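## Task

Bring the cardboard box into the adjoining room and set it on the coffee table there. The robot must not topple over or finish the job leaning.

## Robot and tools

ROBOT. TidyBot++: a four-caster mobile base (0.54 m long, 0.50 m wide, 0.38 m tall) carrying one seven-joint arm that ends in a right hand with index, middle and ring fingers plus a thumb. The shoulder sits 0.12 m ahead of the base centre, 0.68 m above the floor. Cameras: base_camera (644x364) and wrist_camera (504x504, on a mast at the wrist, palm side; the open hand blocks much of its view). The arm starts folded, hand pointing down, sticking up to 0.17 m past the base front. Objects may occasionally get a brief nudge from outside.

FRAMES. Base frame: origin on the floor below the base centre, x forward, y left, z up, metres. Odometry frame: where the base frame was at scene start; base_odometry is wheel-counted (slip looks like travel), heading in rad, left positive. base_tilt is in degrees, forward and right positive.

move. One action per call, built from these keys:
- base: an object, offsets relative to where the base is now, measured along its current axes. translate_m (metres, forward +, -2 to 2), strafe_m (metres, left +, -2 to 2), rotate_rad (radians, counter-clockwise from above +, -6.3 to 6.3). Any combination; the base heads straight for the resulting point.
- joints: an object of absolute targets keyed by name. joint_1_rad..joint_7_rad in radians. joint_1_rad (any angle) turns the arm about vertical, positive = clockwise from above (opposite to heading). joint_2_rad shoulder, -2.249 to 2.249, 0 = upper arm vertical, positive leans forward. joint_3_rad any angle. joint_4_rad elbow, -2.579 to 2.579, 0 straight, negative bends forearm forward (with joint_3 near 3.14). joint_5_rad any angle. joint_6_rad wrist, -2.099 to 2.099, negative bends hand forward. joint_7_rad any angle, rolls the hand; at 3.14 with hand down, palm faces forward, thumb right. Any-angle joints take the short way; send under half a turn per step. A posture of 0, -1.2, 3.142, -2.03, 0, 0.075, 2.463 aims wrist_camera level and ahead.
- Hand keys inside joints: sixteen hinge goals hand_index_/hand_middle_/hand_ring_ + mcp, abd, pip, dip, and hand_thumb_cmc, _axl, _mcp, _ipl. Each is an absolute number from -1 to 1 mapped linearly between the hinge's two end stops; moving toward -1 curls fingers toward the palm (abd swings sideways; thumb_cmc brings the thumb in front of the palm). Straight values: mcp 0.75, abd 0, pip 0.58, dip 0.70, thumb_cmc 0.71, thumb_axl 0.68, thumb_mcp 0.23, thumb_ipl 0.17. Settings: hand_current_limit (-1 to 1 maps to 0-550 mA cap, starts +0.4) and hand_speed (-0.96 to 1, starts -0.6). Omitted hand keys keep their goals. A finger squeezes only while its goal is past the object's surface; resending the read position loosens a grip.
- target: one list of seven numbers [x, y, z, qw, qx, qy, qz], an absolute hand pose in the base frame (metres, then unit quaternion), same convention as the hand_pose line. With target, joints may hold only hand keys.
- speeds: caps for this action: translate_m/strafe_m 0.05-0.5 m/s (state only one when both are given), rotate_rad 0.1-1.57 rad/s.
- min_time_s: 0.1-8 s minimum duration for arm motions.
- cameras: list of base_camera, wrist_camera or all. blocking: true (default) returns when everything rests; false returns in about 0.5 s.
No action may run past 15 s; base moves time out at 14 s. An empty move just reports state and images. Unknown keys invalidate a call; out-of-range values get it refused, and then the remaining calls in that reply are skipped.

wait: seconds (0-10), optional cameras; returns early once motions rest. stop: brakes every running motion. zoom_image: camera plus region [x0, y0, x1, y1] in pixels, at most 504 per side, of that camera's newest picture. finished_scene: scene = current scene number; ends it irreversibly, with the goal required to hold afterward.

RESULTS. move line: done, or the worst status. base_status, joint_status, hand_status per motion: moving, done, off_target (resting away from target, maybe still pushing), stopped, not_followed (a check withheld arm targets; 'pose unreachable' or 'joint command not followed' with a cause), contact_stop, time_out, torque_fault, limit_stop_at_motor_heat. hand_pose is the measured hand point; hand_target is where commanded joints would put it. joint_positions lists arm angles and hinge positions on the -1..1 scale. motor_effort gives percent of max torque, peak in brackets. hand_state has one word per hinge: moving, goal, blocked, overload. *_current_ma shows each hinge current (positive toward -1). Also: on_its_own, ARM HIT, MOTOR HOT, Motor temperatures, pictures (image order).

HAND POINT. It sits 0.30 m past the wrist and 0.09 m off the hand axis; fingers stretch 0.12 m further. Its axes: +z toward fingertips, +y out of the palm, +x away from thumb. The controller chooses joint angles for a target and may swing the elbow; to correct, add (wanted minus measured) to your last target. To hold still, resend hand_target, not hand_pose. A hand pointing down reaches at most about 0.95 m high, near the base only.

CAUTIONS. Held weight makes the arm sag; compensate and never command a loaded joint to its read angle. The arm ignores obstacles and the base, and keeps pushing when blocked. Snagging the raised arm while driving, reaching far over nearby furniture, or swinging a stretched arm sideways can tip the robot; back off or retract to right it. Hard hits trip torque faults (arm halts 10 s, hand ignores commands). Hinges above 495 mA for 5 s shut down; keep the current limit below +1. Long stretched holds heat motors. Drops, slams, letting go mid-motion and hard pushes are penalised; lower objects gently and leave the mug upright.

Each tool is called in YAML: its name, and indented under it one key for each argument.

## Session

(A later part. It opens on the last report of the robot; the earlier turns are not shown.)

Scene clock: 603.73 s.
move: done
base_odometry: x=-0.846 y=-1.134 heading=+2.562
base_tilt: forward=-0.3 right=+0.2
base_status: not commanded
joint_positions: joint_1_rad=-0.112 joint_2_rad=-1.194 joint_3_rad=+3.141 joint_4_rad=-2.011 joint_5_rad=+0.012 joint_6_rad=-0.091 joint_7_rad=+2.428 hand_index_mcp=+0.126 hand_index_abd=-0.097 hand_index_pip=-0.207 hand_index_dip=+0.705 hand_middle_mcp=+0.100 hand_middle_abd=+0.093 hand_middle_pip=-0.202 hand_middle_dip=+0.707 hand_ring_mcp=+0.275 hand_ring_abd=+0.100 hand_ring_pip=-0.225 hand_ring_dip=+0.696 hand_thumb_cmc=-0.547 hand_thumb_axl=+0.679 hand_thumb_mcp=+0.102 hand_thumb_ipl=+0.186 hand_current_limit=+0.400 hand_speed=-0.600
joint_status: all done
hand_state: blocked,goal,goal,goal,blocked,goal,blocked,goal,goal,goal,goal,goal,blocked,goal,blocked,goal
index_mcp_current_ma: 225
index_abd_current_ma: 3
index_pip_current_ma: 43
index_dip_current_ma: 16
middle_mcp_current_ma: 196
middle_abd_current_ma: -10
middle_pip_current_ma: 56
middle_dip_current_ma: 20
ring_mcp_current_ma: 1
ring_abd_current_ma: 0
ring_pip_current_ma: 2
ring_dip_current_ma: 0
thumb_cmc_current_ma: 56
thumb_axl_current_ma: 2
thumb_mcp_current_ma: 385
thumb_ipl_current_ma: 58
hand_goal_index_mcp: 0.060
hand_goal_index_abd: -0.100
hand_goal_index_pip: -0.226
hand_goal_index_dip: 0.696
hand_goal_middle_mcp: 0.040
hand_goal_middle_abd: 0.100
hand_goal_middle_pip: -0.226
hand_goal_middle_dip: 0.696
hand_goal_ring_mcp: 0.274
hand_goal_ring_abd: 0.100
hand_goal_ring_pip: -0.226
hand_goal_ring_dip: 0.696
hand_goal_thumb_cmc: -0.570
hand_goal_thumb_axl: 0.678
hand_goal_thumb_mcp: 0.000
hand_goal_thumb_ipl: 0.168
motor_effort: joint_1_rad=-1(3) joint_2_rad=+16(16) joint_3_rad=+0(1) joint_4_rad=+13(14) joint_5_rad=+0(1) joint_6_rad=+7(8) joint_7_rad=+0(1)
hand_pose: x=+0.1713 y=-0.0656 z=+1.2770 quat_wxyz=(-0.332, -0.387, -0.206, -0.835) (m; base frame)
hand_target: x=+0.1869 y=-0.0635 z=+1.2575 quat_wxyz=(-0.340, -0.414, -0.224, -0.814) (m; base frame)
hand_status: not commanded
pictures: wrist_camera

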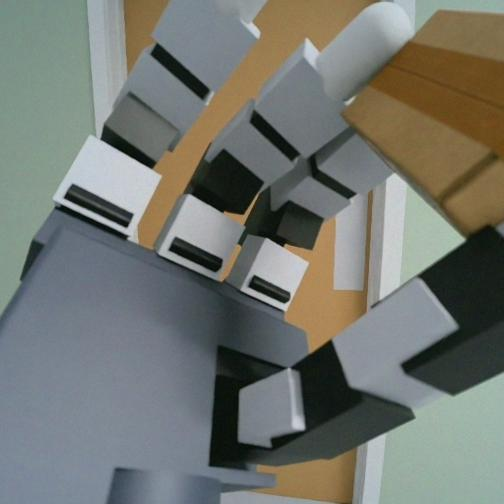

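move:
  base: {"strafe_m": -0.15}
  joints: {"joint_1_rad": 0}

move:
  base: {"rotate_rad": 0.436}

move:
  base: {"translate_m": 0.453, "strafe_m": -0.211}
  speeds: {"translate_m": 0.2}
  cameras: ["all"]

Scene clock: 632.27 s.
move: done
base_odometry: x=-0.764 y=-1.008 heading=+2.561
base_tilt: forward=-0.4 right=+0.2
base_status: done
joint_positions: joint_1_rad=-0.009 joint_2_rad=-1.194 joint_3_rad=+3.144 joint_4_rad=-2.011 joint_5_rad=+0.012 joint_6_rad=-0.091 joint_7_rad=+2.428 hand_index_mcp=+0.126 hand_index_abd=-0.097 hand_index_pip=-0.207 hand_index_dip=+0.705 hand_middle_mcp=+0.100 hand_middle_abd=+0.093 hand_middle_pip=-0.202 hand_middle_dip=+0.707 hand_ring_mcp=+0.275 hand_ring_abd=+0.100 hand_ring_pip=-0.225 hand_ring_dip=+0.696 hand_thumb_cmc=-0.547 hand_thumb_axl=+0.679 hand_thumb_mcp=+0.102 hand_thumb_ipl=+0.186 hand_current_limit=+0.400 hand_speed=-0.600
joint_status: all done
hand_state: blocked,goal,goal,goal,blocked,goal,blocked,goal,goal,goal,goal,goal,blocked,goal,blocked,goal
index_mcp_current_ma: 225
index_abd_current_ma: 3
index_pip_current_ma: 43
index_dip_current_ma: 16
middle_mcp_current_ma: 196
middle_abd_current_ma: -10
middle_pip_current_ma: 56
middle_dip_current_ma: 20
ring_mcp_current_ma: 1
ring_abd_current_ma: 0
ring_pip_current_ma: 2
ring_dip_current_ma: 0
thumb_cmc_current_ma: 56
thumb_axl_current_ma: 2
thumb_mcp_current_ma: 385
thumb_ipl_current_ma: 58
hand_goal_index_mcp: 0.060
hand_goal_index_abd: -0.100
hand_goal_index_pip: -0.226
hand_goal_index_dip: 0.696
hand_goal_middle_mcp: 0.040
hand_goal_middle_abd: 0.100
hand_goal_middle_pip: -0.226
hand_goal_middle_dip: 0.696
hand_goal_ring_mcp: 0.274
hand_goal_ring_abd: 0.100
hand_goal_ring_pip: -0.226
hand_goal_ring_dip: 0.696
hand_goal_thumb_cmc: -0.570
hand_goal_thumb_axl: 0.678
hand_goal_thumb_mcp: 0.000
hand_goal_thumb_ipl: 0.168
motor_effort: joint_1_rad=-1(4) joint_2_rad=+16(16) joint_3_rad=+1(3) joint_4_rad=+14(14) joint_5_rad=+0(1) joint_6_rad=+7(8) joint_7_rad=+0(1)
hand_pose: x=+0.1642 y=-0.0724 z=+1.2768 quat_wxyz=(-0.375, -0.398, -0.185, -0.817) (m; base frame)
hand_target: x=+0.1802 y=-0.0699 z=+1.2575 quat_wxyz=(-0.381, -0.425, -0.203, -0.796) (m; base frame)
hand_status: not commanded
pictures: none

Scene clock: 633.63 s.
move: done
base_odometry: x=-0.764 y=-1.008 heading=+2.997
base_tilt: forward=-0.3 right=+0.2
base_status: done
joint_positions: joint_1_rad=-0.008 joint_2_rad=-1.194 joint_3_rad=+3.144 joint_4_rad=-2.011 joint_5_rad=+0.012 joint_6_rad=-0.091 joint_7_rad=+2.428 hand_index_mcp=+0.126 hand_index_abd=-0.097 hand_index_pip=-0.207 hand_index_dip=+0.705 hand_middle_mcp=+0.100 hand_middle_abd=+0.093 hand_middle_pip=-0.202 hand_middle_dip=+0.707 hand_ring_mcp=+0.275 hand_ring_abd=+0.100 hand_ring_pip=-0.225 hand_ring_dip=+0.696 hand_thumb_cmc=-0.547 hand_thumb_axl=+0.679 hand_thumb_mcp=+0.102 hand_thumb_ipl=+0.186 hand_current_limit=+0.400 hand_speed=-0.600
joint_status: not commanded
hand_state: blocked,goal,goal,goal,blocked,goal,blocked,goal,goal,goal,goal,goal,blocked,goal,blocked,goal
index_mcp_current_ma: 225
index_abd_current_ma: 3
index_pip_current_ma: 43
index_dip_current_ma: 16
middle_mcp_current_ma: 196
middle_abd_current_ma: -10
middle_pip_current_ma: 56
middle_dip_current_ma: 20
ring_mcp_current_ma: 1
ring_abd_current_ma: 0
ring_pip_current_ma: 2
ring_dip_current_ma: 0
thumb_cmc_current_ma: 56
thumb_axl_current_ma: 2
thumb_mcp_current_ma: 385
thumb_ipl_current_ma: 58
hand_goal_index_mcp: 0.060
hand_goal_index_abd: -0.100
hand_goal_index_pip: -0.226
hand_goal_index_dip: 0.696
hand_goal_middle_mcp: 0.040
hand_goal_middle_abd: 0.100
hand_goal_middle_pip: -0.226
hand_goal_middle_dip: 0.696
hand_goal_ring_mcp: 0.274
hand_goal_ring_abd: 0.100
hand_goal_ring_pip: -0.226
hand_goal_ring_dip: 0.696
hand_goal_thumb_cmc: -0.570
hand_goal_thumb_axl: 0.678
hand_goal_thumb_mcp: 0.000
hand_goal_thumb_ipl: 0.168
motor_effort: joint_1_rad=-2(2) joint_2_rad=+16(17) joint_3_rad=+1(1) joint_4_rad=+13(14) joint_5_rad=+0(1) joint_6_rad=+7(8) joint_7_rad=+1(1)
hand_pose: x=+0.1642 y=-0.0724 z=+1.2768 quat_wxyz=(-0.375, -0.398, -0.184, -0.817) (m; base frame)
hand_target: x=+0.1802 y=-0.0699 z=+1.2575 quat_wxyz=(-0.381, -0.425, -0.203, -0.796) (m; base frame)
hand_status: not commanded
pictures: none

Scene clock: 636.87 s.
move: done
base_odometry: x=-1.182 y=-0.734 heading=+2.998
base_tilt: forward=-0.3 right=+0.2
base_status: done
joint_positions: joint_1_rad=-0.008 joint_2_rad=-1.193 joint_3_rad=+3.144 joint_4_rad=-2.011 joint_5_rad=+0.012 joint_6_rad=-0.092 joint_7_rad=+2.428 hand_index_mcp=+0.126 hand_index_abd=-0.097 hand_index_pip=-0.207 hand_index_dip=+0.705 hand_middle_mcp=+0.100 hand_middle_abd=+0.093 hand_middle_pip=-0.202 hand_middle_dip=+0.707 hand_ring_mcp=+0.275 hand_ring_abd=+0.100 hand_ring_pip=-0.225 hand_ring_dip=+0.696 hand_thumb_cmc=-0.547 hand_thumb_axl=+0.679 hand_thumb_mcp=+0.102 hand_thumb_ipl=+0.186 hand_current_limit=+0.400 hand_speed=-0.600
joint_status: not commanded
hand_state: blocked,goal,goal,goal,blocked,goal,blocked,goal,goal,goal,goal,goal,blocked,goal,blocked,goal
index_mcp_current_ma: 225
index_abd_current_ma: 3
index_pip_current_ma: 43
index_dip_current_ma: 16
middle_mcp_current_ma: 196
middle_abd_current_ma: -10
middle_pip_current_ma: 56
middle_dip_current_ma: 20
ring_mcp_current_ma: 1
ring_abd_current_ma: 0
ring_pip_current_ma: 1
ring_dip_current_ma: 0
thumb_cmc_current_ma: 56
thumb_axl_current_ma: 2
thumb_mcp_current_ma: 385
thumb_ipl_current_ma: 58
hand_goal_index_mcp: 0.060
hand_goal_index_abd: -0.100
hand_goal_index_pip: -0.226
hand_goal_index_dip: 0.696
hand_goal_middle_mcp: 0.040
hand_goal_middle_abd: 0.100
hand_goal_middle_pip: -0.226
hand_goal_middle_dip: 0.696
hand_goal_ring_mcp: 0.274
hand_goal_ring_abd: 0.100
hand_goal_ring_pip: -0.226
hand_goal_ring_dip: 0.696
hand_goal_thumb_cmc: -0.570
hand_goal_thumb_axl: 0.678
hand_goal_thumb_mcp: 0.000
hand_goal_thumb_ipl: 0.168
motor_effort: joint_1_rad=-2(2) joint_2_rad=+16(19) joint_3_rad=+0(2) joint_4_rad=+13(15) joint_5_rad=+1(1) joint_6_rad=+7(8) joint_7_rad=+0(1)
hand_pose: x=+0.1648 y=-0.0724 z=+1.2763 quat_wxyz=(-0.375, -0.399, -0.185, -0.816) (m; base frame)
hand_target: x=+0.1802 y=-0.0699 z=+1.2575 quat_wxyz=(-0.381, -0.425, -0.203, -0.796) (m; base frame)
hand_status: not commanded
pictures: base_camera, wrist_camera

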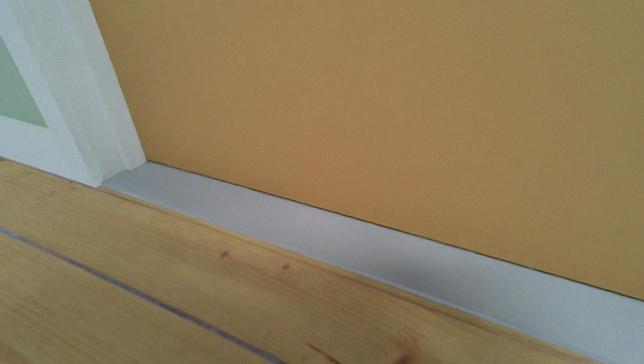

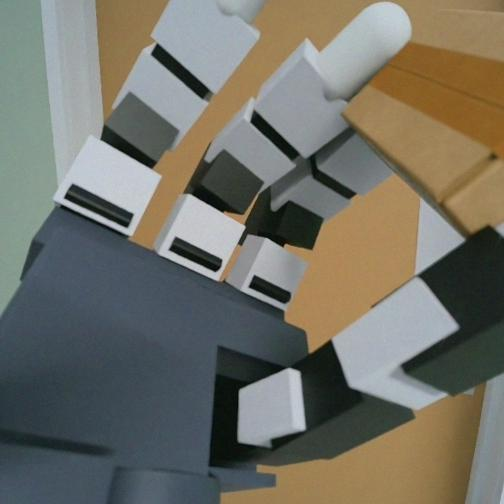

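move:
  base: {"translate_m": 0.226, "strafe_m": -0.106}
  speeds: {"translate_m": 0.12}
  cameras: ["all"]

Scene clock: 644.07 s.
move: time_out
base_odometry: x=-1.387 y=-0.599 heading=+2.997
base_tilt: forward=-0.4 right=+0.2
base_status: translate_m time_out (by the wheels' count: +0.223 of +0.226); strafe_m time_out (by the wheels' count: -0.105 of -0.106)
joint_positions: joint_1_rad=-0.007 joint_2_rad=-1.192 joint_3_rad=+3.144 joint_4_rad=-2.012 joint_5_rad=+0.012 joint_6_rad=-0.095 joint_7_rad=+2.428 hand_index_mcp=+0.126 hand_index_abd=-0.097 hand_index_pip=-0.207 hand_index_dip=+0.705 hand_middle_mcp=+0.100 hand_middle_abd=+0.093 hand_middle_pip=-0.202 hand_middle_dip=+0.707 hand_ring_mcp=+0.275 hand_ring_abd=+0.100 hand_ring_pip=-0.225 hand_ring_dip=+0.696 hand_thumb_cmc=-0.547 hand_thumb_axl=+0.679 hand_thumb_mcp=+0.102 hand_thumb_ipl=+0.186 hand_current_limit=+0.400 hand_speed=-0.600
joint_status: not commanded
hand_state: blocked,goal,goal,goal,blocked,goal,blocked,goal,goal,goal,goal,goal,blocked,goal,blocked,goal
index_mcp_current_ma: 225
index_abd_current_ma: 3
index_pip_current_ma: 43
index_dip_current_ma: 16
middle_mcp_current_ma: 196
middle_abd_current_ma: -10
middle_pip_current_ma: 56
middle_dip_current_ma: 20
ring_mcp_current_ma: 1
ring_abd_current_ma: 0
ring_pip_current_ma: 1
ring_dip_current_ma: 0
thumb_cmc_current_ma: 56
thumb_axl_current_ma: 2
thumb_mcp_current_ma: 385
thumb_ipl_current_ma: 58
hand_goal_index_mcp: 0.060
hand_goal_index_abd: -0.100
hand_goal_index_pip: -0.226
hand_goal_index_dip: 0.696
hand_goal_middle_mcp: 0.040
hand_goal_middle_abd: 0.100
hand_goal_middle_pip: -0.226
hand_goal_middle_dip: 0.696
hand_goal_ring_mcp: 0.274
hand_goal_ring_abd: 0.100
hand_goal_ring_pip: -0.226
hand_goal_ring_dip: 0.696
hand_goal_thumb_cmc: -0.570
hand_goal_thumb_axl: 0.678
hand_goal_thumb_mcp: 0.000
hand_goal_thumb_ipl: 0.168
motor_effort: joint_1_rad=-2(2) joint_2_rad=+15(20) joint_3_rad=+1(2) joint_4_rad=+13(16) joint_5_rad=+0(1) joint_6_rad=+7(9) joint_7_rad=+1(1)
hand_pose: x=+0.1668 y=-0.0724 z=+1.2753 quat_wxyz=(-0.375, -0.401, -0.186, -0.815) (m; base frame)
hand_target: x=+0.1802 y=-0.0699 z=+1.2575 quat_wxyz=(-0.381, -0.425, -0.203, -0.796) (m; base frame)
hand_status: not commanded
pictures: base_camera, wrist_camera

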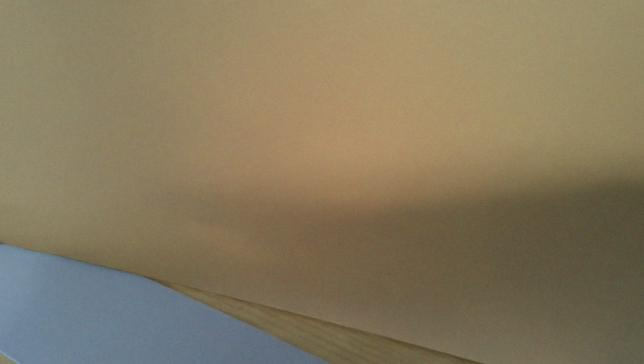

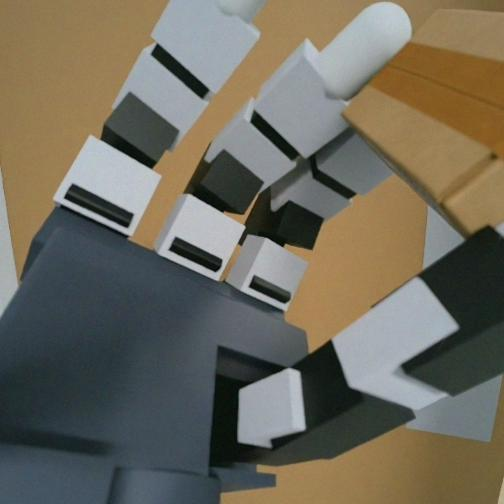

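move:
  base: {"translate_m": 0.277, "strafe_m": 0.003}
  speeds: {"translate_m": 0.15}
  cameras: ["all"]

Scene clock: 659.07 s.
move: time_out
base_odometry: x=-1.659 y=-0.562 heading=+2.995
base_tilt: forward=-0.4 right=+0.2
base_status: translate_m time_out (by the wheels' count: +0.274 of +0.277); strafe_m time_out (by the wheels' count: +0.003 of +0.003)
joint_positions: joint_1_rad=-0.007 joint_2_rad=-1.191 joint_3_rad=+3.144 joint_4_rad=-2.013 joint_5_rad=+0.012 joint_6_rad=-0.096 joint_7_rad=+2.428 hand_index_mcp=+0.126 hand_index_abd=-0.097 hand_index_pip=-0.207 hand_index_dip=+0.705 hand_middle_mcp=+0.100 hand_middle_abd=+0.093 hand_middle_pip=-0.202 hand_middle_dip=+0.707 hand_ring_mcp=+0.275 hand_ring_abd=+0.100 hand_ring_pip=-0.225 hand_ring_dip=+0.696 hand_thumb_cmc=-0.547 hand_thumb_axl=+0.679 hand_thumb_mcp=+0.102 hand_thumb_ipl=+0.186 hand_current_limit=+0.400 hand_speed=-0.600
joint_status: not commanded
hand_state: blocked,goal,goal,goal,blocked,goal,blocked,goal,goal,goal,goal,goal,blocked,goal,blocked,goal
index_mcp_current_ma: 225
index_abd_current_ma: 3
index_pip_current_ma: 43
index_dip_current_ma: 16
middle_mcp_current_ma: 196
middle_abd_current_ma: -10
middle_pip_current_ma: 56
middle_dip_current_ma: 20
ring_mcp_current_ma: 1
ring_abd_current_ma: 0
ring_pip_current_ma: 1
ring_dip_current_ma: 0
thumb_cmc_current_ma: 56
thumb_axl_current_ma: 2
thumb_mcp_current_ma: 385
thumb_ipl_current_ma: 58
hand_goal_index_mcp: 0.060
hand_goal_index_abd: -0.100
hand_goal_index_pip: -0.226
hand_goal_index_dip: 0.696
hand_goal_middle_mcp: 0.040
hand_goal_middle_abd: 0.100
hand_goal_middle_pip: -0.226
hand_goal_middle_dip: 0.696
hand_goal_ring_mcp: 0.274
hand_goal_ring_abd: 0.100
hand_goal_ring_pip: -0.226
hand_goal_ring_dip: 0.696
hand_goal_thumb_cmc: -0.570
hand_goal_thumb_axl: 0.678
hand_goal_thumb_mcp: 0.000
hand_goal_thumb_ipl: 0.168
motor_effort: joint_1_rad=-1(3) joint_2_rad=+15(19) joint_3_rad=+1(2) joint_4_rad=+13(16) joint_5_rad=+1(1) joint_6_rad=+8(9) joint_7_rad=+1(1)
hand_pose: x=+0.1674 y=-0.0725 z=+1.2749 quat_wxyz=(-0.375, -0.402, -0.186, -0.815) (m; base frame)
hand_target: x=+0.1802 y=-0.0699 z=+1.2575 quat_wxyz=(-0.381, -0.425, -0.203, -0.796) (m; base frame)
hand_status: not commanded
pictures: base_camera, wrist_camera

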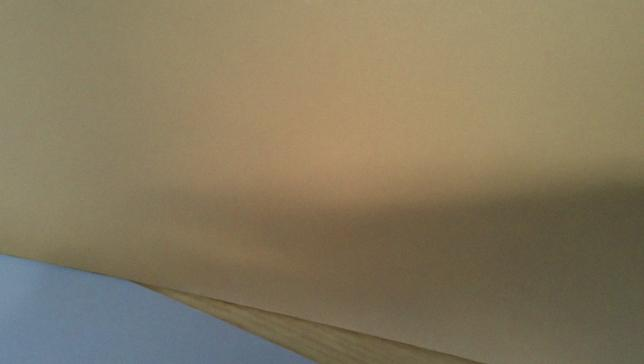

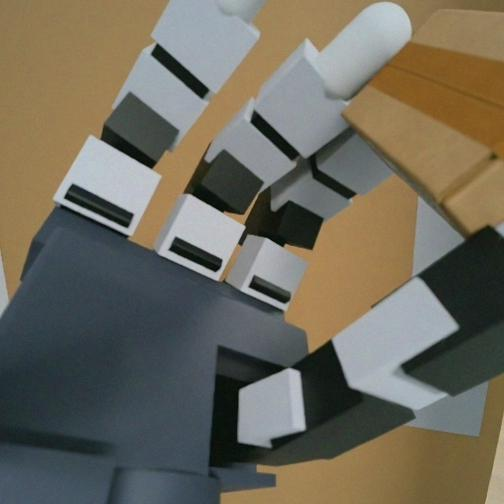

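move:
  base: {"translate_m": -0.081, "strafe_m": 0.181}
  speeds: {"translate_m": 0.2}
  cameras: ["all"]

Scene clock: 667.23 s.
move: done
base_odometry: x=-1.605 y=-0.753 heading=+2.995
base_tilt: forward=-0.3 right=+0.2
base_status: done
joint_positions: joint_1_rad=-0.005 joint_2_rad=-1.191 joint_3_rad=+3.144 joint_4_rad=-2.013 joint_5_rad=+0.012 joint_6_rad=-0.096 joint_7_rad=+2.428 hand_index_mcp=+0.126 hand_index_abd=-0.097 hand_index_pip=-0.207 hand_index_dip=+0.705 hand_middle_mcp=+0.100 hand_middle_abd=+0.093 hand_middle_pip=-0.202 hand_middle_dip=+0.707 hand_ring_mcp=+0.275 hand_ring_abd=+0.100 hand_ring_pip=-0.225 hand_ring_dip=+0.696 hand_thumb_cmc=-0.547 hand_thumb_axl=+0.679 hand_thumb_mcp=+0.102 hand_thumb_ipl=+0.186 hand_current_limit=+0.400 hand_speed=-0.600
joint_status: not commanded
hand_state: blocked,goal,goal,goal,blocked,goal,blocked,goal,goal,goal,goal,goal,blocked,goal,blocked,goal
index_mcp_current_ma: 225
index_abd_current_ma: 3
index_pip_current_ma: 43
index_dip_current_ma: 16
middle_mcp_current_ma: 196
middle_abd_current_ma: -10
middle_pip_current_ma: 56
middle_dip_current_ma: 20
ring_mcp_current_ma: 1
ring_abd_current_ma: 0
ring_pip_current_ma: 1
ring_dip_current_ma: 0
thumb_cmc_current_ma: 56
thumb_axl_current_ma: 2
thumb_mcp_current_ma: 385
thumb_ipl_current_ma: 58
hand_goal_index_mcp: 0.060
hand_goal_index_abd: -0.100
hand_goal_index_pip: -0.226
hand_goal_index_dip: 0.696
hand_goal_middle_mcp: 0.040
hand_goal_middle_abd: 0.100
hand_goal_middle_pip: -0.226
hand_goal_middle_dip: 0.696
hand_goal_ring_mcp: 0.274
hand_goal_ring_abd: 0.100
hand_goal_ring_pip: -0.226
hand_goal_ring_dip: 0.696
hand_goal_thumb_cmc: -0.570
hand_goal_thumb_axl: 0.678
hand_goal_thumb_mcp: 0.000
hand_goal_thumb_ipl: 0.168
motor_effort: joint_1_rad=-1(2) joint_2_rad=+15(17) joint_3_rad=+1(2) joint_4_rad=+13(16) joint_5_rad=+0(1) joint_6_rad=+8(9) joint_7_rad=+1(1)
hand_pose: x=+0.1678 y=-0.0726 z=+1.2746 quat_wxyz=(-0.375, -0.402, -0.186, -0.814) (m; base frame)
hand_target: x=+0.1802 y=-0.0699 z=+1.2575 quat_wxyz=(-0.381, -0.425, -0.203, -0.796) (m; base frame)
hand_status: not commanded
pictures: base_camera, wrist_camera

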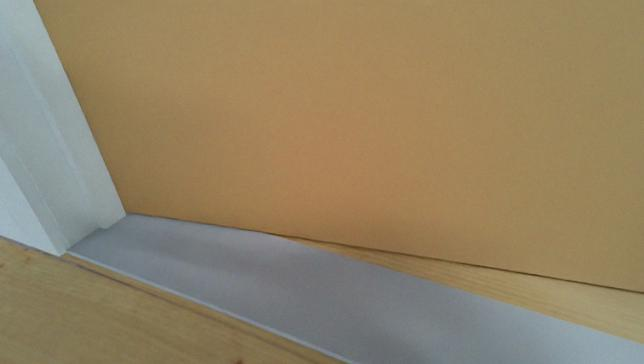

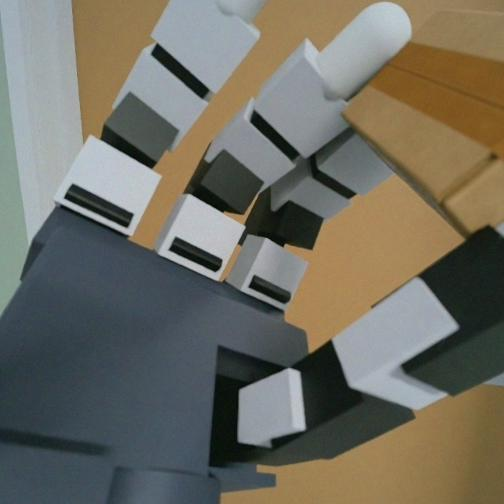

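move:
  base: {"strafe_m": 0.1, "translate_m": 0.046}

move:
  base: {"translate_m": 0.36, "strafe_m": -0.168}
  speeds: {"translate_m": 0.12}
  cameras: ["all"]

Scene clock: 675.37 s.
move: done
base_odometry: x=-1.665 y=-0.845 heading=+2.995
base_tilt: forward=-0.3 right=+0.2
base_status: done
joint_positions: joint_1_rad=+0.000 joint_2_rad=-1.191 joint_3_rad=+3.142 joint_4_rad=-2.013 joint_5_rad=+0.012 joint_6_rad=-0.096 joint_7_rad=+2.428 hand_index_mcp=+0.126 hand_index_abd=-0.097 hand_index_pip=-0.207 hand_index_dip=+0.705 hand_middle_mcp=+0.099 hand_middle_abd=+0.093 hand_middle_pip=-0.202 hand_middle_dip=+0.707 hand_ring_mcp=+0.275 hand_ring_abd=+0.100 hand_ring_pip=-0.225 hand_ring_dip=+0.696 hand_thumb_cmc=-0.547 hand_thumb_axl=+0.679 hand_thumb_mcp=+0.102 hand_thumb_ipl=+0.186 hand_current_limit=+0.400 hand_speed=-0.600
joint_status: not commanded
hand_state: blocked,goal,goal,goal,blocked,goal,blocked,goal,goal,goal,goal,goal,blocked,goal,blocked,goal
index_mcp_current_ma: 225
index_abd_current_ma: 3
index_pip_current_ma: 43
index_dip_current_ma: 16
middle_mcp_current_ma: 196
middle_abd_current_ma: -10
middle_pip_current_ma: 56
middle_dip_current_ma: 20
ring_mcp_current_ma: 1
ring_abd_current_ma: 0
ring_pip_current_ma: 1
ring_dip_current_ma: 0
thumb_cmc_current_ma: 56
thumb_axl_current_ma: 2
thumb_mcp_current_ma: 385
thumb_ipl_current_ma: 58
hand_goal_index_mcp: 0.060
hand_goal_index_abd: -0.100
hand_goal_index_pip: -0.226
hand_goal_index_dip: 0.696
hand_goal_middle_mcp: 0.040
hand_goal_middle_abd: 0.100
hand_goal_middle_pip: -0.226
hand_goal_middle_dip: 0.696
hand_goal_ring_mcp: 0.274
hand_goal_ring_abd: 0.100
hand_goal_ring_pip: -0.226
hand_goal_ring_dip: 0.696
hand_goal_thumb_cmc: -0.570
hand_goal_thumb_axl: 0.678
hand_goal_thumb_mcp: 0.000
hand_goal_thumb_ipl: 0.168
motor_effort: joint_1_rad=-1(3) joint_2_rad=+16(18) joint_3_rad=+1(3) joint_4_rad=+13(14) joint_5_rad=+1(1) joint_6_rad=+7(8) joint_7_rad=+1(1)
hand_pose: x=+0.1674 y=-0.0716 z=+1.2748 quat_wxyz=(-0.377, -0.402, -0.186, -0.813) (m; base frame)
hand_target: x=+0.1802 y=-0.0699 z=+1.2575 quat_wxyz=(-0.381, -0.425, -0.203, -0.796) (m; base frame)
hand_status: not commanded
pictures: none

Scene clock: 679.47 s.
move: done
base_odometry: x=-1.997 y=-0.626 heading=+2.995
base_tilt: forward=-0.4 right=+1.1
base_status: done
joint_positions: joint_1_rad=-0.002 joint_2_rad=-1.190 joint_3_rad=+3.145 joint_4_rad=-2.016 joint_5_rad=+0.012 joint_6_rad=-0.099 joint_7_rad=+2.428 hand_index_mcp=+0.126 hand_index_abd=-0.098 hand_index_pip=-0.207 hand_index_dip=+0.705 hand_middle_mcp=+0.099 hand_middle_abd=+0.093 hand_middle_pip=-0.202 hand_middle_dip=+0.707 hand_ring_mcp=+0.275 hand_ring_abd=+0.101 hand_ring_pip=-0.225 hand_ring_dip=+0.696 hand_thumb_cmc=-0.546 hand_thumb_axl=+0.679 hand_thumb_mcp=+0.102 hand_thumb_ipl=+0.186 hand_current_limit=+0.400 hand_speed=-0.600
joint_status: not commanded
hand_state: blocked,goal,goal,goal,blocked,goal,blocked,goal,goal,goal,goal,goal,blocked,goal,blocked,goal
index_mcp_current_ma: 225
index_abd_current_ma: 2
index_pip_current_ma: 43
index_dip_current_ma: 16
middle_mcp_current_ma: 193
middle_abd_current_ma: -10
middle_pip_current_ma: 56
middle_dip_current_ma: 20
ring_mcp_current_ma: 0
ring_abd_current_ma: 0
ring_pip_current_ma: 1
ring_dip_current_ma: 0
thumb_cmc_current_ma: 58
thumb_axl_current_ma: 2
thumb_mcp_current_ma: 385
thumb_ipl_current_ma: 59
hand_goal_index_mcp: 0.060
hand_goal_index_abd: -0.100
hand_goal_index_pip: -0.226
hand_goal_index_dip: 0.696
hand_goal_middle_mcp: 0.040
hand_goal_middle_abd: 0.100
hand_goal_middle_pip: -0.226
hand_goal_middle_dip: 0.696
hand_goal_ring_mcp: 0.274
hand_goal_ring_abd: 0.100
hand_goal_ring_pip: -0.226
hand_goal_ring_dip: 0.696
hand_goal_thumb_cmc: -0.570
hand_goal_thumb_axl: 0.678
hand_goal_thumb_mcp: 0.000
hand_goal_thumb_ipl: 0.168
motor_effort: joint_1_rad=-1(4) joint_2_rad=+16(23) joint_3_rad=+0(6) joint_4_rad=+13(17) joint_5_rad=+0(1) joint_6_rad=+8(9) joint_7_rad=+1(1)
hand_pose: x=+0.1699 y=-0.0730 z=+1.2726 quat_wxyz=(-0.376, -0.405, -0.186, -0.812) (m; base frame)
hand_target: x=+0.1802 y=-0.0699 z=+1.2575 quat_wxyz=(-0.381, -0.425, -0.203, -0.796) (m; base frame)
hand_status: not commanded
pictures: base_camera, wrist_camera

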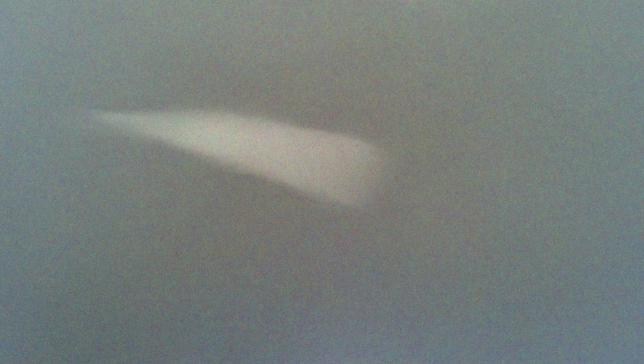

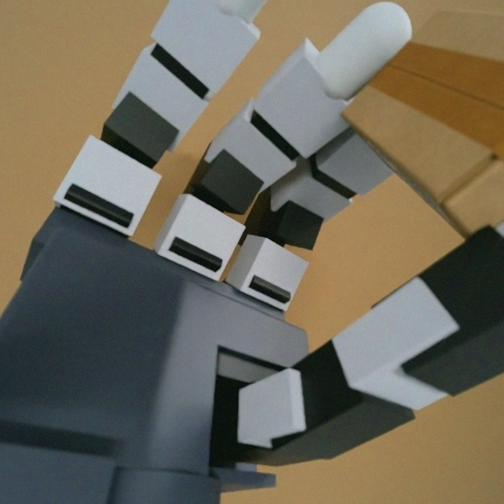

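move:
  base: {"translate_m": -0.317, "strafe_m": 0.148}
  speeds: {"translate_m": 0.2}

move:
  base: {"rotate_rad": -0.873}
  speeds: {"rotate_rad": 0.5}
  cameras: ["all"]

Scene clock: 697.63 s.
move: done
base_odometry: x=-1.705 y=-0.819 heading=+2.996
base_tilt: forward=-0.3 right=+0.2
base_status: done
joint_positions: joint_1_rad=+0.000 joint_2_rad=-1.190 joint_3_rad=+3.142 joint_4_rad=-2.024 joint_5_rad=+0.012 joint_6_rad=-0.105 joint_7_rad=+2.429 hand_index_mcp=+0.126 hand_index_abd=-0.098 hand_index_pip=-0.207 hand_index_dip=+0.705 hand_middle_mcp=+0.098 hand_middle_abd=+0.093 hand_middle_pip=-0.202 hand_middle_dip=+0.707 hand_ring_mcp=+0.276 hand_ring_abd=+0.101 hand_ring_pip=-0.225 hand_ring_dip=+0.696 hand_thumb_cmc=-0.544 hand_thumb_axl=+0.680 hand_thumb_mcp=+0.102 hand_thumb_ipl=+0.187 hand_current_limit=+0.400 hand_speed=-0.600
joint_status: not commanded
hand_state: blocked,goal,goal,goal,blocked,goal,blocked,goal,goal,goal,goal,goal,blocked,goal,blocked,goal
index_mcp_current_ma: 224
index_abd_current_ma: 2
index_pip_current_ma: 43
index_dip_current_ma: 16
middle_mcp_current_ma: 191
middle_abd_current_ma: -10
middle_pip_current_ma: 56
middle_dip_current_ma: 20
ring_mcp_current_ma: 2
ring_abd_current_ma: 1
ring_pip_current_ma: 1
ring_dip_current_ma: 0
thumb_cmc_current_ma: 64
thumb_axl_current_ma: 2
thumb_mcp_current_ma: 385
thumb_ipl_current_ma: 60
hand_goal_index_mcp: 0.060
hand_goal_index_abd: -0.100
hand_goal_index_pip: -0.226
hand_goal_index_dip: 0.696
hand_goal_middle_mcp: 0.040
hand_goal_middle_abd: 0.100
hand_goal_middle_pip: -0.226
hand_goal_middle_dip: 0.696
hand_goal_ring_mcp: 0.274
hand_goal_ring_abd: 0.100
hand_goal_ring_pip: -0.226
hand_goal_ring_dip: 0.696
hand_goal_thumb_cmc: -0.570
hand_goal_thumb_axl: 0.678
hand_goal_thumb_mcp: 0.000
hand_goal_thumb_ipl: 0.168
motor_effort: joint_1_rad=-1(7) joint_2_rad=+15(24) joint_3_rad=+0(10) joint_4_rad=+13(21) joint_5_rad=+1(1) joint_6_rad=+7(10) joint_7_rad=+0(1)
hand_pose: x=+0.1748 y=-0.0714 z=+1.2680 quat_wxyz=(-0.376, -0.411, -0.190, -0.809) (m; base frame)
hand_target: x=+0.1802 y=-0.0699 z=+1.2575 quat_wxyz=(-0.381, -0.425, -0.203, -0.796) (m; base frame)
hand_status: not commanded
pictures: none

Scene clock: 700.00 s.
move: done
base_odometry: x=-1.705 y=-0.819 heading=+2.123
base_tilt: forward=-0.3 right=+0.2
base_status: done
joint_positions: joint_1_rad=+0.000 joint_2_rad=-1.190 joint_3_rad=+3.142 joint_4_rad=-2.024 joint_5_rad=+0.012 joint_6_rad=-0.105 joint_7_rad=+2.429 hand_index_mcp=+0.126 hand_index_abd=-0.098 hand_index_pip=-0.207 hand_index_dip=+0.705 hand_middle_mcp=+0.098 hand_middle_abd=+0.093 hand_middle_pip=-0.202 hand_middle_dip=+0.707 hand_ring_mcp=+0.276 hand_ring_abd=+0.101 hand_ring_pip=-0.225 hand_ring_dip=+0.696 hand_thumb_cmc=-0.544 hand_thumb_axl=+0.680 hand_thumb_mcp=+0.102 hand_thumb_ipl=+0.187 hand_current_limit=+0.400 hand_speed=-0.600
joint_status: not commanded
hand_state: blocked,goal,goal,goal,blocked,goal,blocked,goal,goal,goal,goal,goal,blocked,goal,blocked,goal
index_mcp_current_ma: 224
index_abd_current_ma: 2
index_pip_current_ma: 43
index_dip_current_ma: 16
middle_mcp_current_ma: 191
middle_abd_current_ma: -10
middle_pip_current_ma: 56
middle_dip_current_ma: 20
ring_mcp_current_ma: 2
ring_abd_current_ma: 1
ring_pip_current_ma: 1
ring_dip_current_ma: 0
thumb_cmc_current_ma: 64
thumb_axl_current_ma: 2
thumb_mcp_current_ma: 385
thumb_ipl_current_ma: 60
hand_goal_index_mcp: 0.060
hand_goal_index_abd: -0.100
hand_goal_index_pip: -0.226
hand_goal_index_dip: 0.696
hand_goal_middle_mcp: 0.040
hand_goal_middle_abd: 0.100
hand_goal_middle_pip: -0.226
hand_goal_middle_dip: 0.696
hand_goal_ring_mcp: 0.274
hand_goal_ring_abd: 0.100
hand_goal_ring_pip: -0.226
hand_goal_ring_dip: 0.696
hand_goal_thumb_cmc: -0.570
hand_goal_thumb_axl: 0.678
hand_goal_thumb_mcp: 0.000
hand_goal_thumb_ipl: 0.168
motor_effort: joint_1_rad=-1(2) joint_2_rad=+15(16) joint_3_rad=+1(1) joint_4_rad=+13(14) joint_5_rad=+0(1) joint_6_rad=+8(8) joint_7_rad=+1(1)
hand_pose: x=+0.1748 y=-0.0714 z=+1.2680 quat_wxyz=(-0.376, -0.411, -0.190, -0.809) (m; base frame)
hand_target: x=+0.1802 y=-0.0699 z=+1.2575 quat_wxyz=(-0.381, -0.425, -0.203, -0.796) (m; base frame)
hand_status: not commanded
pictures: base_camera, wrist_camera

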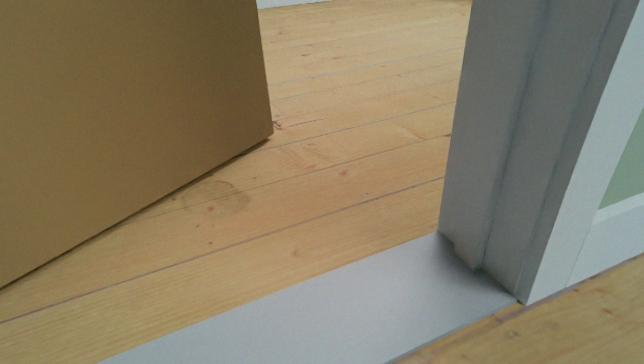

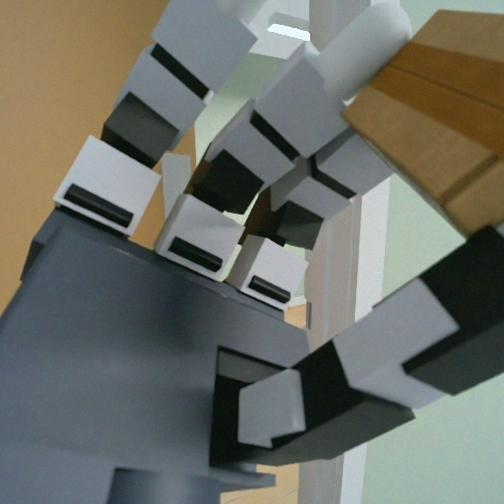

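move:
  base: {"translate_m": 0.474, "strafe_m": 0.166}
  speeds: {"translate_m": 0.15}
  cameras: ["all"]

Scene clock: 714.30 s.
move: done
base_odometry: x=-2.094 y=-0.503 heading=+2.123
base_tilt: forward=-0.2 right=+0.8
base_status: done
joint_positions: joint_1_rad=+0.001 joint_2_rad=-1.192 joint_3_rad=+3.142 joint_4_rad=-2.025 joint_5_rad=+0.012 joint_6_rad=-0.111 joint_7_rad=+2.430 hand_index_mcp=+0.126 hand_index_abd=-0.099 hand_index_pip=-0.207 hand_index_dip=+0.705 hand_middle_mcp=+0.098 hand_middle_abd=+0.092 hand_middle_pip=-0.202 hand_middle_dip=+0.707 hand_ring_mcp=+0.275 hand_ring_abd=+0.101 hand_ring_pip=-0.226 hand_ring_dip=+0.696 hand_thumb_cmc=-0.544 hand_thumb_axl=+0.680 hand_thumb_mcp=+0.102 hand_thumb_ipl=+0.187 hand_current_limit=+0.400 hand_speed=-0.600
joint_status: not commanded
hand_state: blocked,goal,goal,goal,blocked,goal,blocked,goal,goal,goal,goal,goal,blocked,goal,blocked,goal
index_mcp_current_ma: 224
index_abd_current_ma: 1
index_pip_current_ma: 43
index_dip_current_ma: 16
middle_mcp_current_ma: 188
middle_abd_current_ma: -11
middle_pip_current_ma: 56
middle_dip_current_ma: 20
ring_mcp_current_ma: 2
ring_abd_current_ma: 1
ring_pip_current_ma: 0
ring_dip_current_ma: 0
thumb_cmc_current_ma: 65
thumb_axl_current_ma: 2
thumb_mcp_current_ma: 385
thumb_ipl_current_ma: 62
hand_goal_index_mcp: 0.060
hand_goal_index_abd: -0.100
hand_goal_index_pip: -0.226
hand_goal_index_dip: 0.696
hand_goal_middle_mcp: 0.040
hand_goal_middle_abd: 0.100
hand_goal_middle_pip: -0.226
hand_goal_middle_dip: 0.696
hand_goal_ring_mcp: 0.274
hand_goal_ring_abd: 0.100
hand_goal_ring_pip: -0.226
hand_goal_ring_dip: 0.696
hand_goal_thumb_cmc: -0.570
hand_goal_thumb_axl: 0.678
hand_goal_thumb_mcp: 0.000
hand_goal_thumb_ipl: 0.168
motor_effort: joint_1_rad=-1(11) joint_2_rad=+15(32) joint_3_rad=+1(13) joint_4_rad=+14(19) joint_5_rad=+0(1) joint_6_rad=+8(11) joint_7_rad=+1(2)
hand_pose: x=+0.1751 y=-0.0712 z=+1.2666 quat_wxyz=(-0.376, -0.412, -0.191, -0.807) (m; base frame)
hand_target: x=+0.1802 y=-0.0699 z=+1.2575 quat_wxyz=(-0.381, -0.425, -0.203, -0.796) (m; base frame)
hand_status: not commanded
pictures: base_camera, wrist_camera

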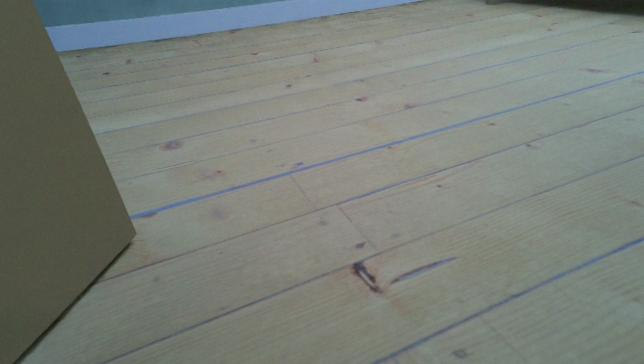

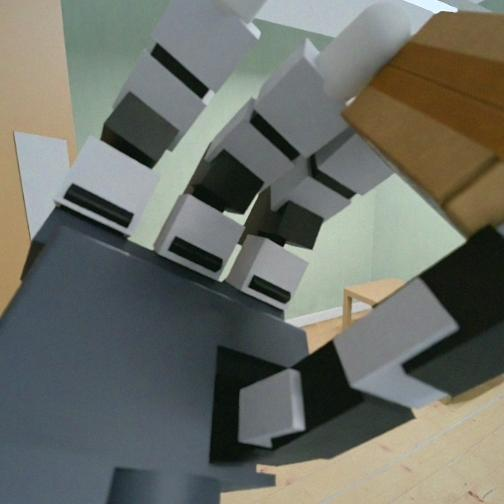

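move:
  base: {"translate_m": 0.544, "strafe_m": 0.254}
  speeds: {"translate_m": 0.15}
  cameras: ["all"]

Scene clock: 724.03 s.
move: done
base_odometry: x=-2.595 y=-0.173 heading=+2.123
base_tilt: forward=-0.3 right=+0.2
base_status: done
joint_positions: joint_1_rad=+0.001 joint_2_rad=-1.196 joint_3_rad=+3.140 joint_4_rad=-2.023 joint_5_rad=+0.012 joint_6_rad=-0.113 joint_7_rad=+2.431 hand_index_mcp=+0.126 hand_index_abd=-0.099 hand_index_pip=-0.207 hand_index_dip=+0.705 hand_middle_mcp=+0.097 hand_middle_abd=+0.092 hand_middle_pip=-0.202 hand_middle_dip=+0.707 hand_ring_mcp=+0.275 hand_ring_abd=+0.101 hand_ring_pip=-0.226 hand_ring_dip=+0.696 hand_thumb_cmc=-0.543 hand_thumb_axl=+0.680 hand_thumb_mcp=+0.102 hand_thumb_ipl=+0.187 hand_current_limit=+0.400 hand_speed=-0.600
joint_status: not commanded
hand_state: blocked,goal,goal,goal,blocked,goal,blocked,goal,goal,goal,goal,goal,blocked,goal,blocked,goal
index_mcp_current_ma: 222
index_abd_current_ma: 1
index_pip_current_ma: 43
index_dip_current_ma: 16
middle_mcp_current_ma: 185
middle_abd_current_ma: -11
middle_pip_current_ma: 56
middle_dip_current_ma: 20
ring_mcp_current_ma: 1
ring_abd_current_ma: 1
ring_pip_current_ma: 0
ring_dip_current_ma: 0
thumb_cmc_current_ma: 66
thumb_axl_current_ma: 2
thumb_mcp_current_ma: 385
thumb_ipl_current_ma: 63
hand_goal_index_mcp: 0.060
hand_goal_index_abd: -0.100
hand_goal_index_pip: -0.226
hand_goal_index_dip: 0.696
hand_goal_middle_mcp: 0.040
hand_goal_middle_abd: 0.100
hand_goal_middle_pip: -0.226
hand_goal_middle_dip: 0.696
hand_goal_ring_mcp: 0.274
hand_goal_ring_abd: 0.100
hand_goal_ring_pip: -0.226
hand_goal_ring_dip: 0.696
hand_goal_thumb_cmc: -0.570
hand_goal_thumb_axl: 0.678
hand_goal_thumb_mcp: 0.000
hand_goal_thumb_ipl: 0.168
motor_effort: joint_1_rad=-1(7) joint_2_rad=+16(23) joint_3_rad=+1(8) joint_4_rad=+13(20) joint_5_rad=+0(1) joint_6_rad=+7(10) joint_7_rad=+1(2)
hand_pose: x=+0.1723 y=-0.0705 z=+1.2672 quat_wxyz=(-0.377, -0.411, -0.191, -0.808) (m; base frame)
hand_target: x=+0.1802 y=-0.0699 z=+1.2575 quat_wxyz=(-0.381, -0.425, -0.203, -0.796) (m; base frame)
hand_status: not commanded
pictures: base_camera, wrist_camera

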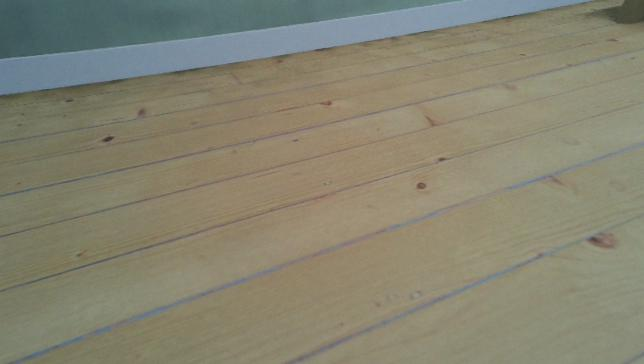

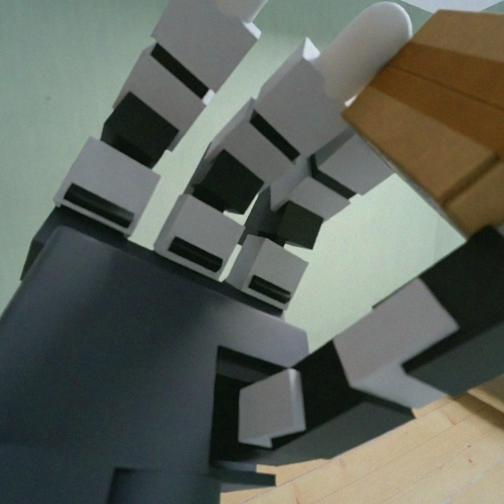

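move:
  base: {"rotate_rad": -0.9}
  speeds: {"rotate_rad": 0.6}
  cameras: ["all"]

Scene clock: 729.20 s.
move: done
base_odometry: x=-2.595 y=-0.173 heading=+1.223
base_tilt: forward=-0.3 right=+0.1
base_status: done
joint_positions: joint_1_rad=+0.002 joint_2_rad=-1.196 joint_3_rad=+3.141 joint_4_rad=-2.023 joint_5_rad=+0.012 joint_6_rad=-0.113 joint_7_rad=+2.431 hand_index_mcp=+0.126 hand_index_abd=-0.099 hand_index_pip=-0.207 hand_index_dip=+0.705 hand_middle_mcp=+0.097 hand_middle_abd=+0.092 hand_middle_pip=-0.202 hand_middle_dip=+0.707 hand_ring_mcp=+0.275 hand_ring_abd=+0.101 hand_ring_pip=-0.226 hand_ring_dip=+0.696 hand_thumb_cmc=-0.543 hand_thumb_axl=+0.680 hand_thumb_mcp=+0.102 hand_thumb_ipl=+0.187 hand_current_limit=+0.400 hand_speed=-0.600
joint_status: not commanded
hand_state: blocked,goal,goal,goal,blocked,goal,blocked,goal,goal,goal,goal,goal,blocked,goal,blocked,goal
index_mcp_current_ma: 222
index_abd_current_ma: 1
index_pip_current_ma: 43
index_dip_current_ma: 16
middle_mcp_current_ma: 185
middle_abd_current_ma: -11
middle_pip_current_ma: 56
middle_dip_current_ma: 20
ring_mcp_current_ma: 1
ring_abd_current_ma: 1
ring_pip_current_ma: 0
ring_dip_current_ma: 0
thumb_cmc_current_ma: 66
thumb_axl_current_ma: 2
thumb_mcp_current_ma: 385
thumb_ipl_current_ma: 63
hand_goal_index_mcp: 0.060
hand_goal_index_abd: -0.100
hand_goal_index_pip: -0.226
hand_goal_index_dip: 0.696
hand_goal_middle_mcp: 0.040
hand_goal_middle_abd: 0.100
hand_goal_middle_pip: -0.226
hand_goal_middle_dip: 0.696
hand_goal_ring_mcp: 0.274
hand_goal_ring_abd: 0.100
hand_goal_ring_pip: -0.226
hand_goal_ring_dip: 0.696
hand_goal_thumb_cmc: -0.570
hand_goal_thumb_axl: 0.678
hand_goal_thumb_mcp: 0.000
hand_goal_thumb_ipl: 0.168
motor_effort: joint_1_rad=-1(5) joint_2_rad=+16(16) joint_3_rad=+1(3) joint_4_rad=+14(14) joint_5_rad=+0(1) joint_6_rad=+8(8) joint_7_rad=+1(1)
hand_pose: x=+0.1722 y=-0.0707 z=+1.2672 quat_wxyz=(-0.377, -0.411, -0.191, -0.808) (m; base frame)
hand_target: x=+0.1802 y=-0.0699 z=+1.2575 quat_wxyz=(-0.381, -0.425, -0.203, -0.796) (m; base frame)
hand_status: not commanded
pictures: base_camera, wrist_camera

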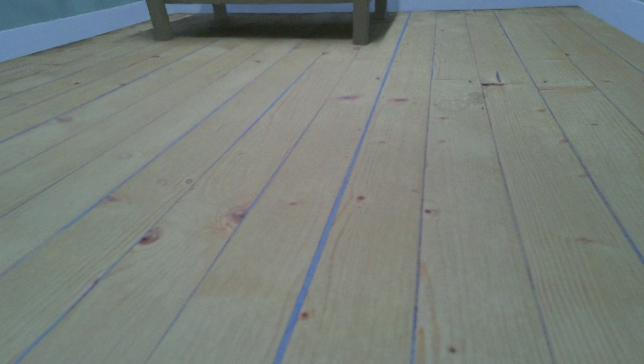

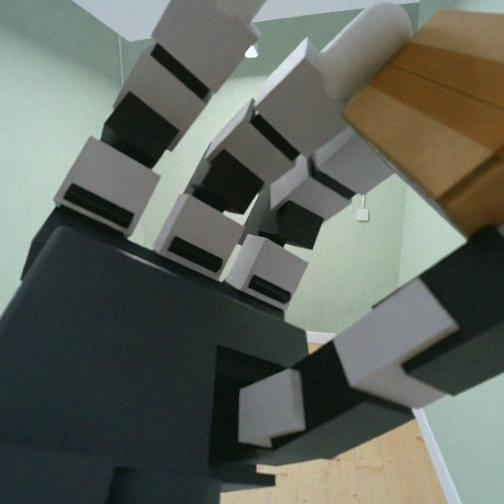

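move:
  base: {"rotate_rad": 0.5}
  joints: {"joint_6_rad": -0.45}
  cameras: ["all"]

Scene clock: 736.90 s.
move: done
base_odometry: x=-2.595 y=-0.173 heading=+1.722
base_tilt: forward=-0.3 right=+0.2
base_status: done
joint_positions: joint_1_rad=+0.002 joint_2_rad=-1.196 joint_3_rad=+3.141 joint_4_rad=-2.028 joint_5_rad=+0.012 joint_6_rad=-0.403 joint_7_rad=+2.431 hand_index_mcp=+0.126 hand_index_abd=-0.099 hand_index_pip=-0.207 hand_index_dip=+0.705 hand_middle_mcp=+0.097 hand_middle_abd=+0.092 hand_middle_pip=-0.202 hand_middle_dip=+0.707 hand_ring_mcp=+0.276 hand_ring_abd=+0.101 hand_ring_pip=-0.226 hand_ring_dip=+0.696 hand_thumb_cmc=-0.543 hand_thumb_axl=+0.680 hand_thumb_mcp=+0.102 hand_thumb_ipl=+0.187 hand_current_limit=+0.400 hand_speed=-0.600
joint_status: all done
hand_state: blocked,goal,goal,goal,blocked,goal,blocked,goal,goal,goal,goal,goal,blocked,goal,blocked,goal
index_mcp_current_ma: 222
index_abd_current_ma: 1
index_pip_current_ma: 43
index_dip_current_ma: 16
middle_mcp_current_ma: 185
middle_abd_current_ma: -11
middle_pip_current_ma: 56
middle_dip_current_ma: 20
ring_mcp_current_ma: 3
ring_abd_current_ma: 1
ring_pip_current_ma: 0
ring_dip_current_ma: 0
thumb_cmc_current_ma: 66
thumb_axl_current_ma: 2
thumb_mcp_current_ma: 385
thumb_ipl_current_ma: 63
hand_goal_index_mcp: 0.060
hand_goal_index_abd: -0.100
hand_goal_index_pip: -0.226
hand_goal_index_dip: 0.696
hand_goal_middle_mcp: 0.040
hand_goal_middle_abd: 0.100
hand_goal_middle_pip: -0.226
hand_goal_middle_dip: 0.696
hand_goal_ring_mcp: 0.274
hand_goal_ring_abd: 0.100
hand_goal_ring_pip: -0.226
hand_goal_ring_dip: 0.696
hand_goal_thumb_cmc: -0.570
hand_goal_thumb_axl: 0.678
hand_goal_thumb_mcp: 0.000
hand_goal_thumb_ipl: 0.168
motor_effort: joint_1_rad=-1(2) joint_2_rad=+15(17) joint_3_rad=+1(1) joint_4_rad=+14(17) joint_5_rad=+0(1) joint_6_rad=+9(11) joint_7_rad=+1(1)
hand_pose: x=+0.2276 y=-0.0719 z=+1.1941 quat_wxyz=(-0.346, -0.526, -0.242, -0.738) (m; base frame)
hand_target: x=+0.2327 y=-0.0699 z=+1.1826 quat_wxyz=(-0.346, -0.539, -0.257, -0.724) (m; base frame)
hand_status: not commanded
pictures: base_camera, wrist_camera

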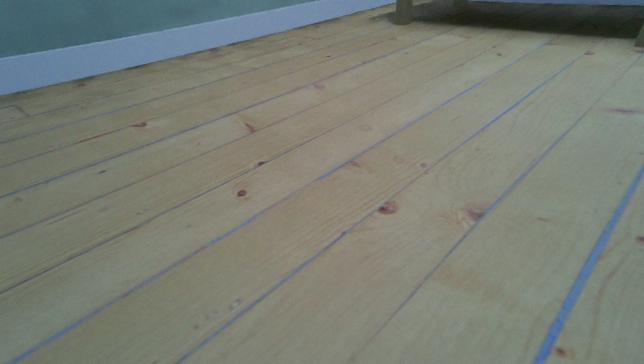

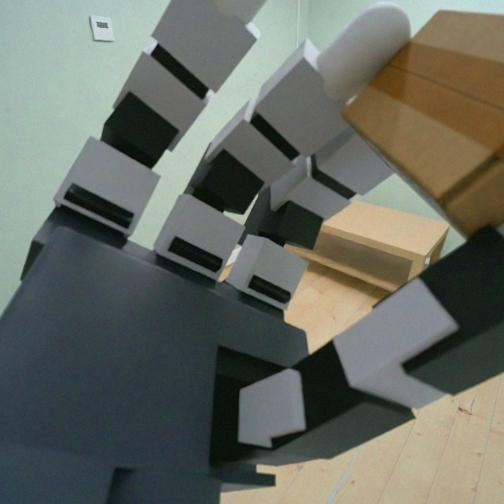

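move:
  base: {"translate_m": 0.491, "strafe_m": -0.04, "rotate_rad": -0.6}
  joints: {"joint_1_rad": -0.45, "joint_6_rad": -0.6}
  cameras: ["all"]

Scene clock: 752.10 s.
move: done
base_odometry: x=-2.630 y=+0.318 heading=+1.122
base_tilt: forward=-0.4 right=+0.1
base_status: done
joint_positions: joint_1_rad=-0.436 joint_2_rad=-1.195 joint_3_rad=+3.141 joint_4_rad=-2.028 joint_5_rad=+0.012 joint_6_rad=-0.536 joint_7_rad=+2.431 hand_index_mcp=+0.126 hand_index_abd=-0.099 hand_index_pip=-0.207 hand_index_dip=+0.705 hand_middle_mcp=+0.097 hand_middle_abd=+0.092 hand_middle_pip=-0.202 hand_middle_dip=+0.707 hand_ring_mcp=+0.276 hand_ring_abd=+0.101 hand_ring_pip=-0.226 hand_ring_dip=+0.696 hand_thumb_cmc=-0.543 hand_thumb_axl=+0.680 hand_thumb_mcp=+0.102 hand_thumb_ipl=+0.187 hand_current_limit=+0.400 hand_speed=-0.600
joint_status: all done
hand_state: blocked,goal,goal,goal,blocked,goal,blocked,goal,goal,goal,goal,goal,blocked,goal,blocked,goal
index_mcp_current_ma: 222
index_abd_current_ma: 1
index_pip_current_ma: 43
index_dip_current_ma: 16
middle_mcp_current_ma: 185
middle_abd_current_ma: -11
middle_pip_current_ma: 56
middle_dip_current_ma: 20
ring_mcp_current_ma: 3
ring_abd_current_ma: 1
ring_pip_current_ma: 0
ring_dip_current_ma: 0
thumb_cmc_current_ma: 66
thumb_axl_current_ma: 2
thumb_mcp_current_ma: 385
thumb_ipl_current_ma: 63
hand_goal_index_mcp: 0.060
hand_goal_index_abd: -0.100
hand_goal_index_pip: -0.226
hand_goal_index_dip: 0.696
hand_goal_middle_mcp: 0.040
hand_goal_middle_abd: 0.100
hand_goal_middle_pip: -0.226
hand_goal_middle_dip: 0.696
hand_goal_ring_mcp: 0.274
hand_goal_ring_abd: 0.100
hand_goal_ring_pip: -0.226
hand_goal_ring_dip: 0.696
hand_goal_thumb_cmc: -0.570
hand_goal_thumb_axl: 0.678
hand_goal_thumb_mcp: 0.000
hand_goal_thumb_ipl: 0.168
motor_effort: joint_1_rad=-1(2) joint_2_rad=+15(17) joint_3_rad=+1(1) joint_4_rad=+14(16) joint_5_rad=+1(1) joint_6_rad=+9(10) joint_7_rad=+0(2)
hand_pose: x=+0.2638 y=-0.0122 z=+1.1572 quat_wxyz=(-0.169, -0.504, -0.383, -0.756) (m; base frame)
hand_target: x=+0.2673 y=-0.0059 z=+1.1401 quat_wxyz=(-0.166, -0.514, -0.408, -0.737) (m; base frame)
hand_status: not commanded
pictures: base_camera, wrist_camera

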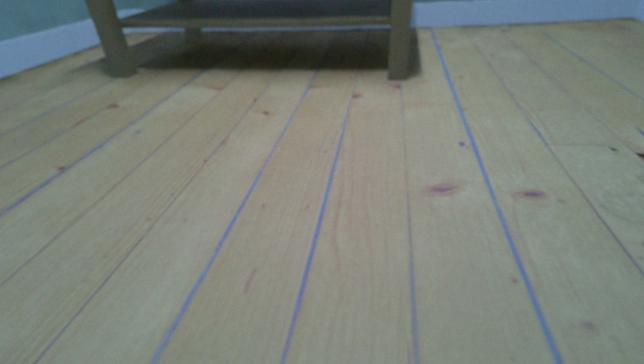

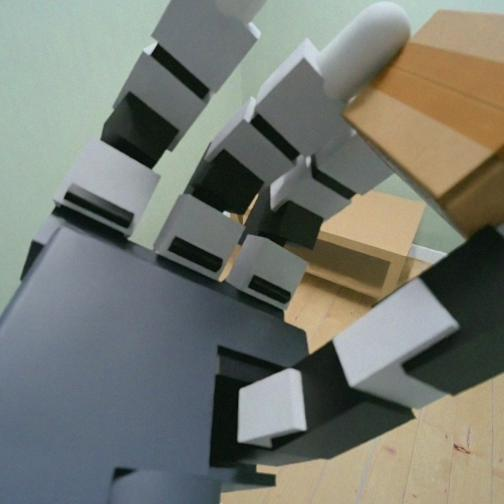

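move:
  base: {"translate_m": 0.3, "strafe_m": 0.12}
  speeds: {"translate_m": 0.3}
  joints: {"joint_1_rad": 0, "joint_2_rad": 0.11, "joint_3_rad": 3.142, "joint_4_rad": -1.39, "joint_5_rad": -0.016, "joint_6_rad": -0.2, "joint_7_rad": -0.03}
  min_time_s: 5
  cameras: ["all"]

Scene clock: 784.80 s.
move: done
base_odometry: x=-2.608 y=+0.641 heading=+1.122
base_tilt: forward=-0.3 right=+0.2
base_status: done
joint_positions: joint_1_rad=-0.012 joint_2_rad=+0.091 joint_3_rad=+3.141 joint_4_rad=-1.411 joint_5_rad=+0.011 joint_6_rad=-0.271 joint_7_rad=+0.008 hand_index_mcp=+0.126 hand_index_abd=-0.099 hand_index_pip=-0.206 hand_index_dip=+0.705 hand_middle_mcp=+0.097 hand_middle_abd=+0.092 hand_middle_pip=-0.202 hand_middle_dip=+0.707 hand_ring_mcp=+0.271 hand_ring_abd=+0.101 hand_ring_pip=-0.226 hand_ring_dip=+0.696 hand_thumb_cmc=-0.543 hand_thumb_axl=+0.680 hand_thumb_mcp=+0.102 hand_thumb_ipl=+0.187 hand_current_limit=+0.400 hand_speed=-0.600
joint_status: all done
hand_state: blocked,goal,blocked,goal,blocked,goal,blocked,goal,goal,goal,goal,goal,blocked,goal,blocked,goal
index_mcp_current_ma: 222
index_abd_current_ma: 1
index_pip_current_ma: 45
index_dip_current_ma: 17
middle_mcp_current_ma: 185
middle_abd_current_ma: -11
middle_pip_current_ma: 57
middle_dip_current_ma: 20
ring_mcp_current_ma: -4
ring_abd_current_ma: 1
ring_pip_current_ma: 0
ring_dip_current_ma: 0
thumb_cmc_current_ma: 66
thumb_axl_current_ma: 2
thumb_mcp_current_ma: 385
thumb_ipl_current_ma: 63
hand_goal_index_mcp: 0.060
hand_goal_index_abd: -0.100
hand_goal_index_pip: -0.226
hand_goal_index_dip: 0.696
hand_goal_middle_mcp: 0.040
hand_goal_middle_abd: 0.100
hand_goal_middle_pip: -0.226
hand_goal_middle_dip: 0.696
hand_goal_ring_mcp: 0.274
hand_goal_ring_abd: 0.100
hand_goal_ring_pip: -0.226
hand_goal_ring_dip: 0.696
hand_goal_thumb_cmc: -0.570
hand_goal_thumb_axl: 0.678
hand_goal_thumb_mcp: 0.000
hand_goal_thumb_ipl: 0.168
motor_effort: joint_1_rad=-1(3) joint_2_rad=-21(24) joint_3_rad=+0(2) joint_4_rad=+18(19) joint_5_rad=+0(2) joint_6_rad=+9(11) joint_7_rad=+1(2)
hand_pose: x=+0.7486 y=+0.0297 z=+0.9785 quat_wxyz=(+0.445, -0.556, +0.540, -0.449) (m; base frame)
hand_target: x=+0.7668 y=+0.0286 z=+1.0003 quat_wxyz=(+0.478, -0.520, +0.543, -0.455) (m; base frame)
hand_status: not commanded
pictures: base_camera, wrist_camera

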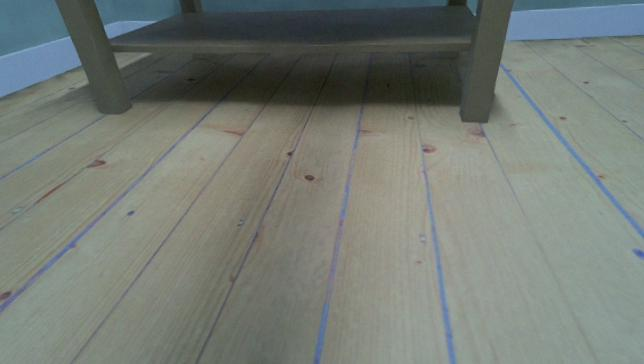

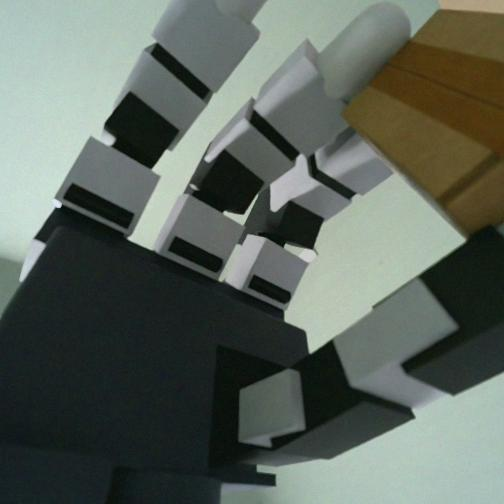

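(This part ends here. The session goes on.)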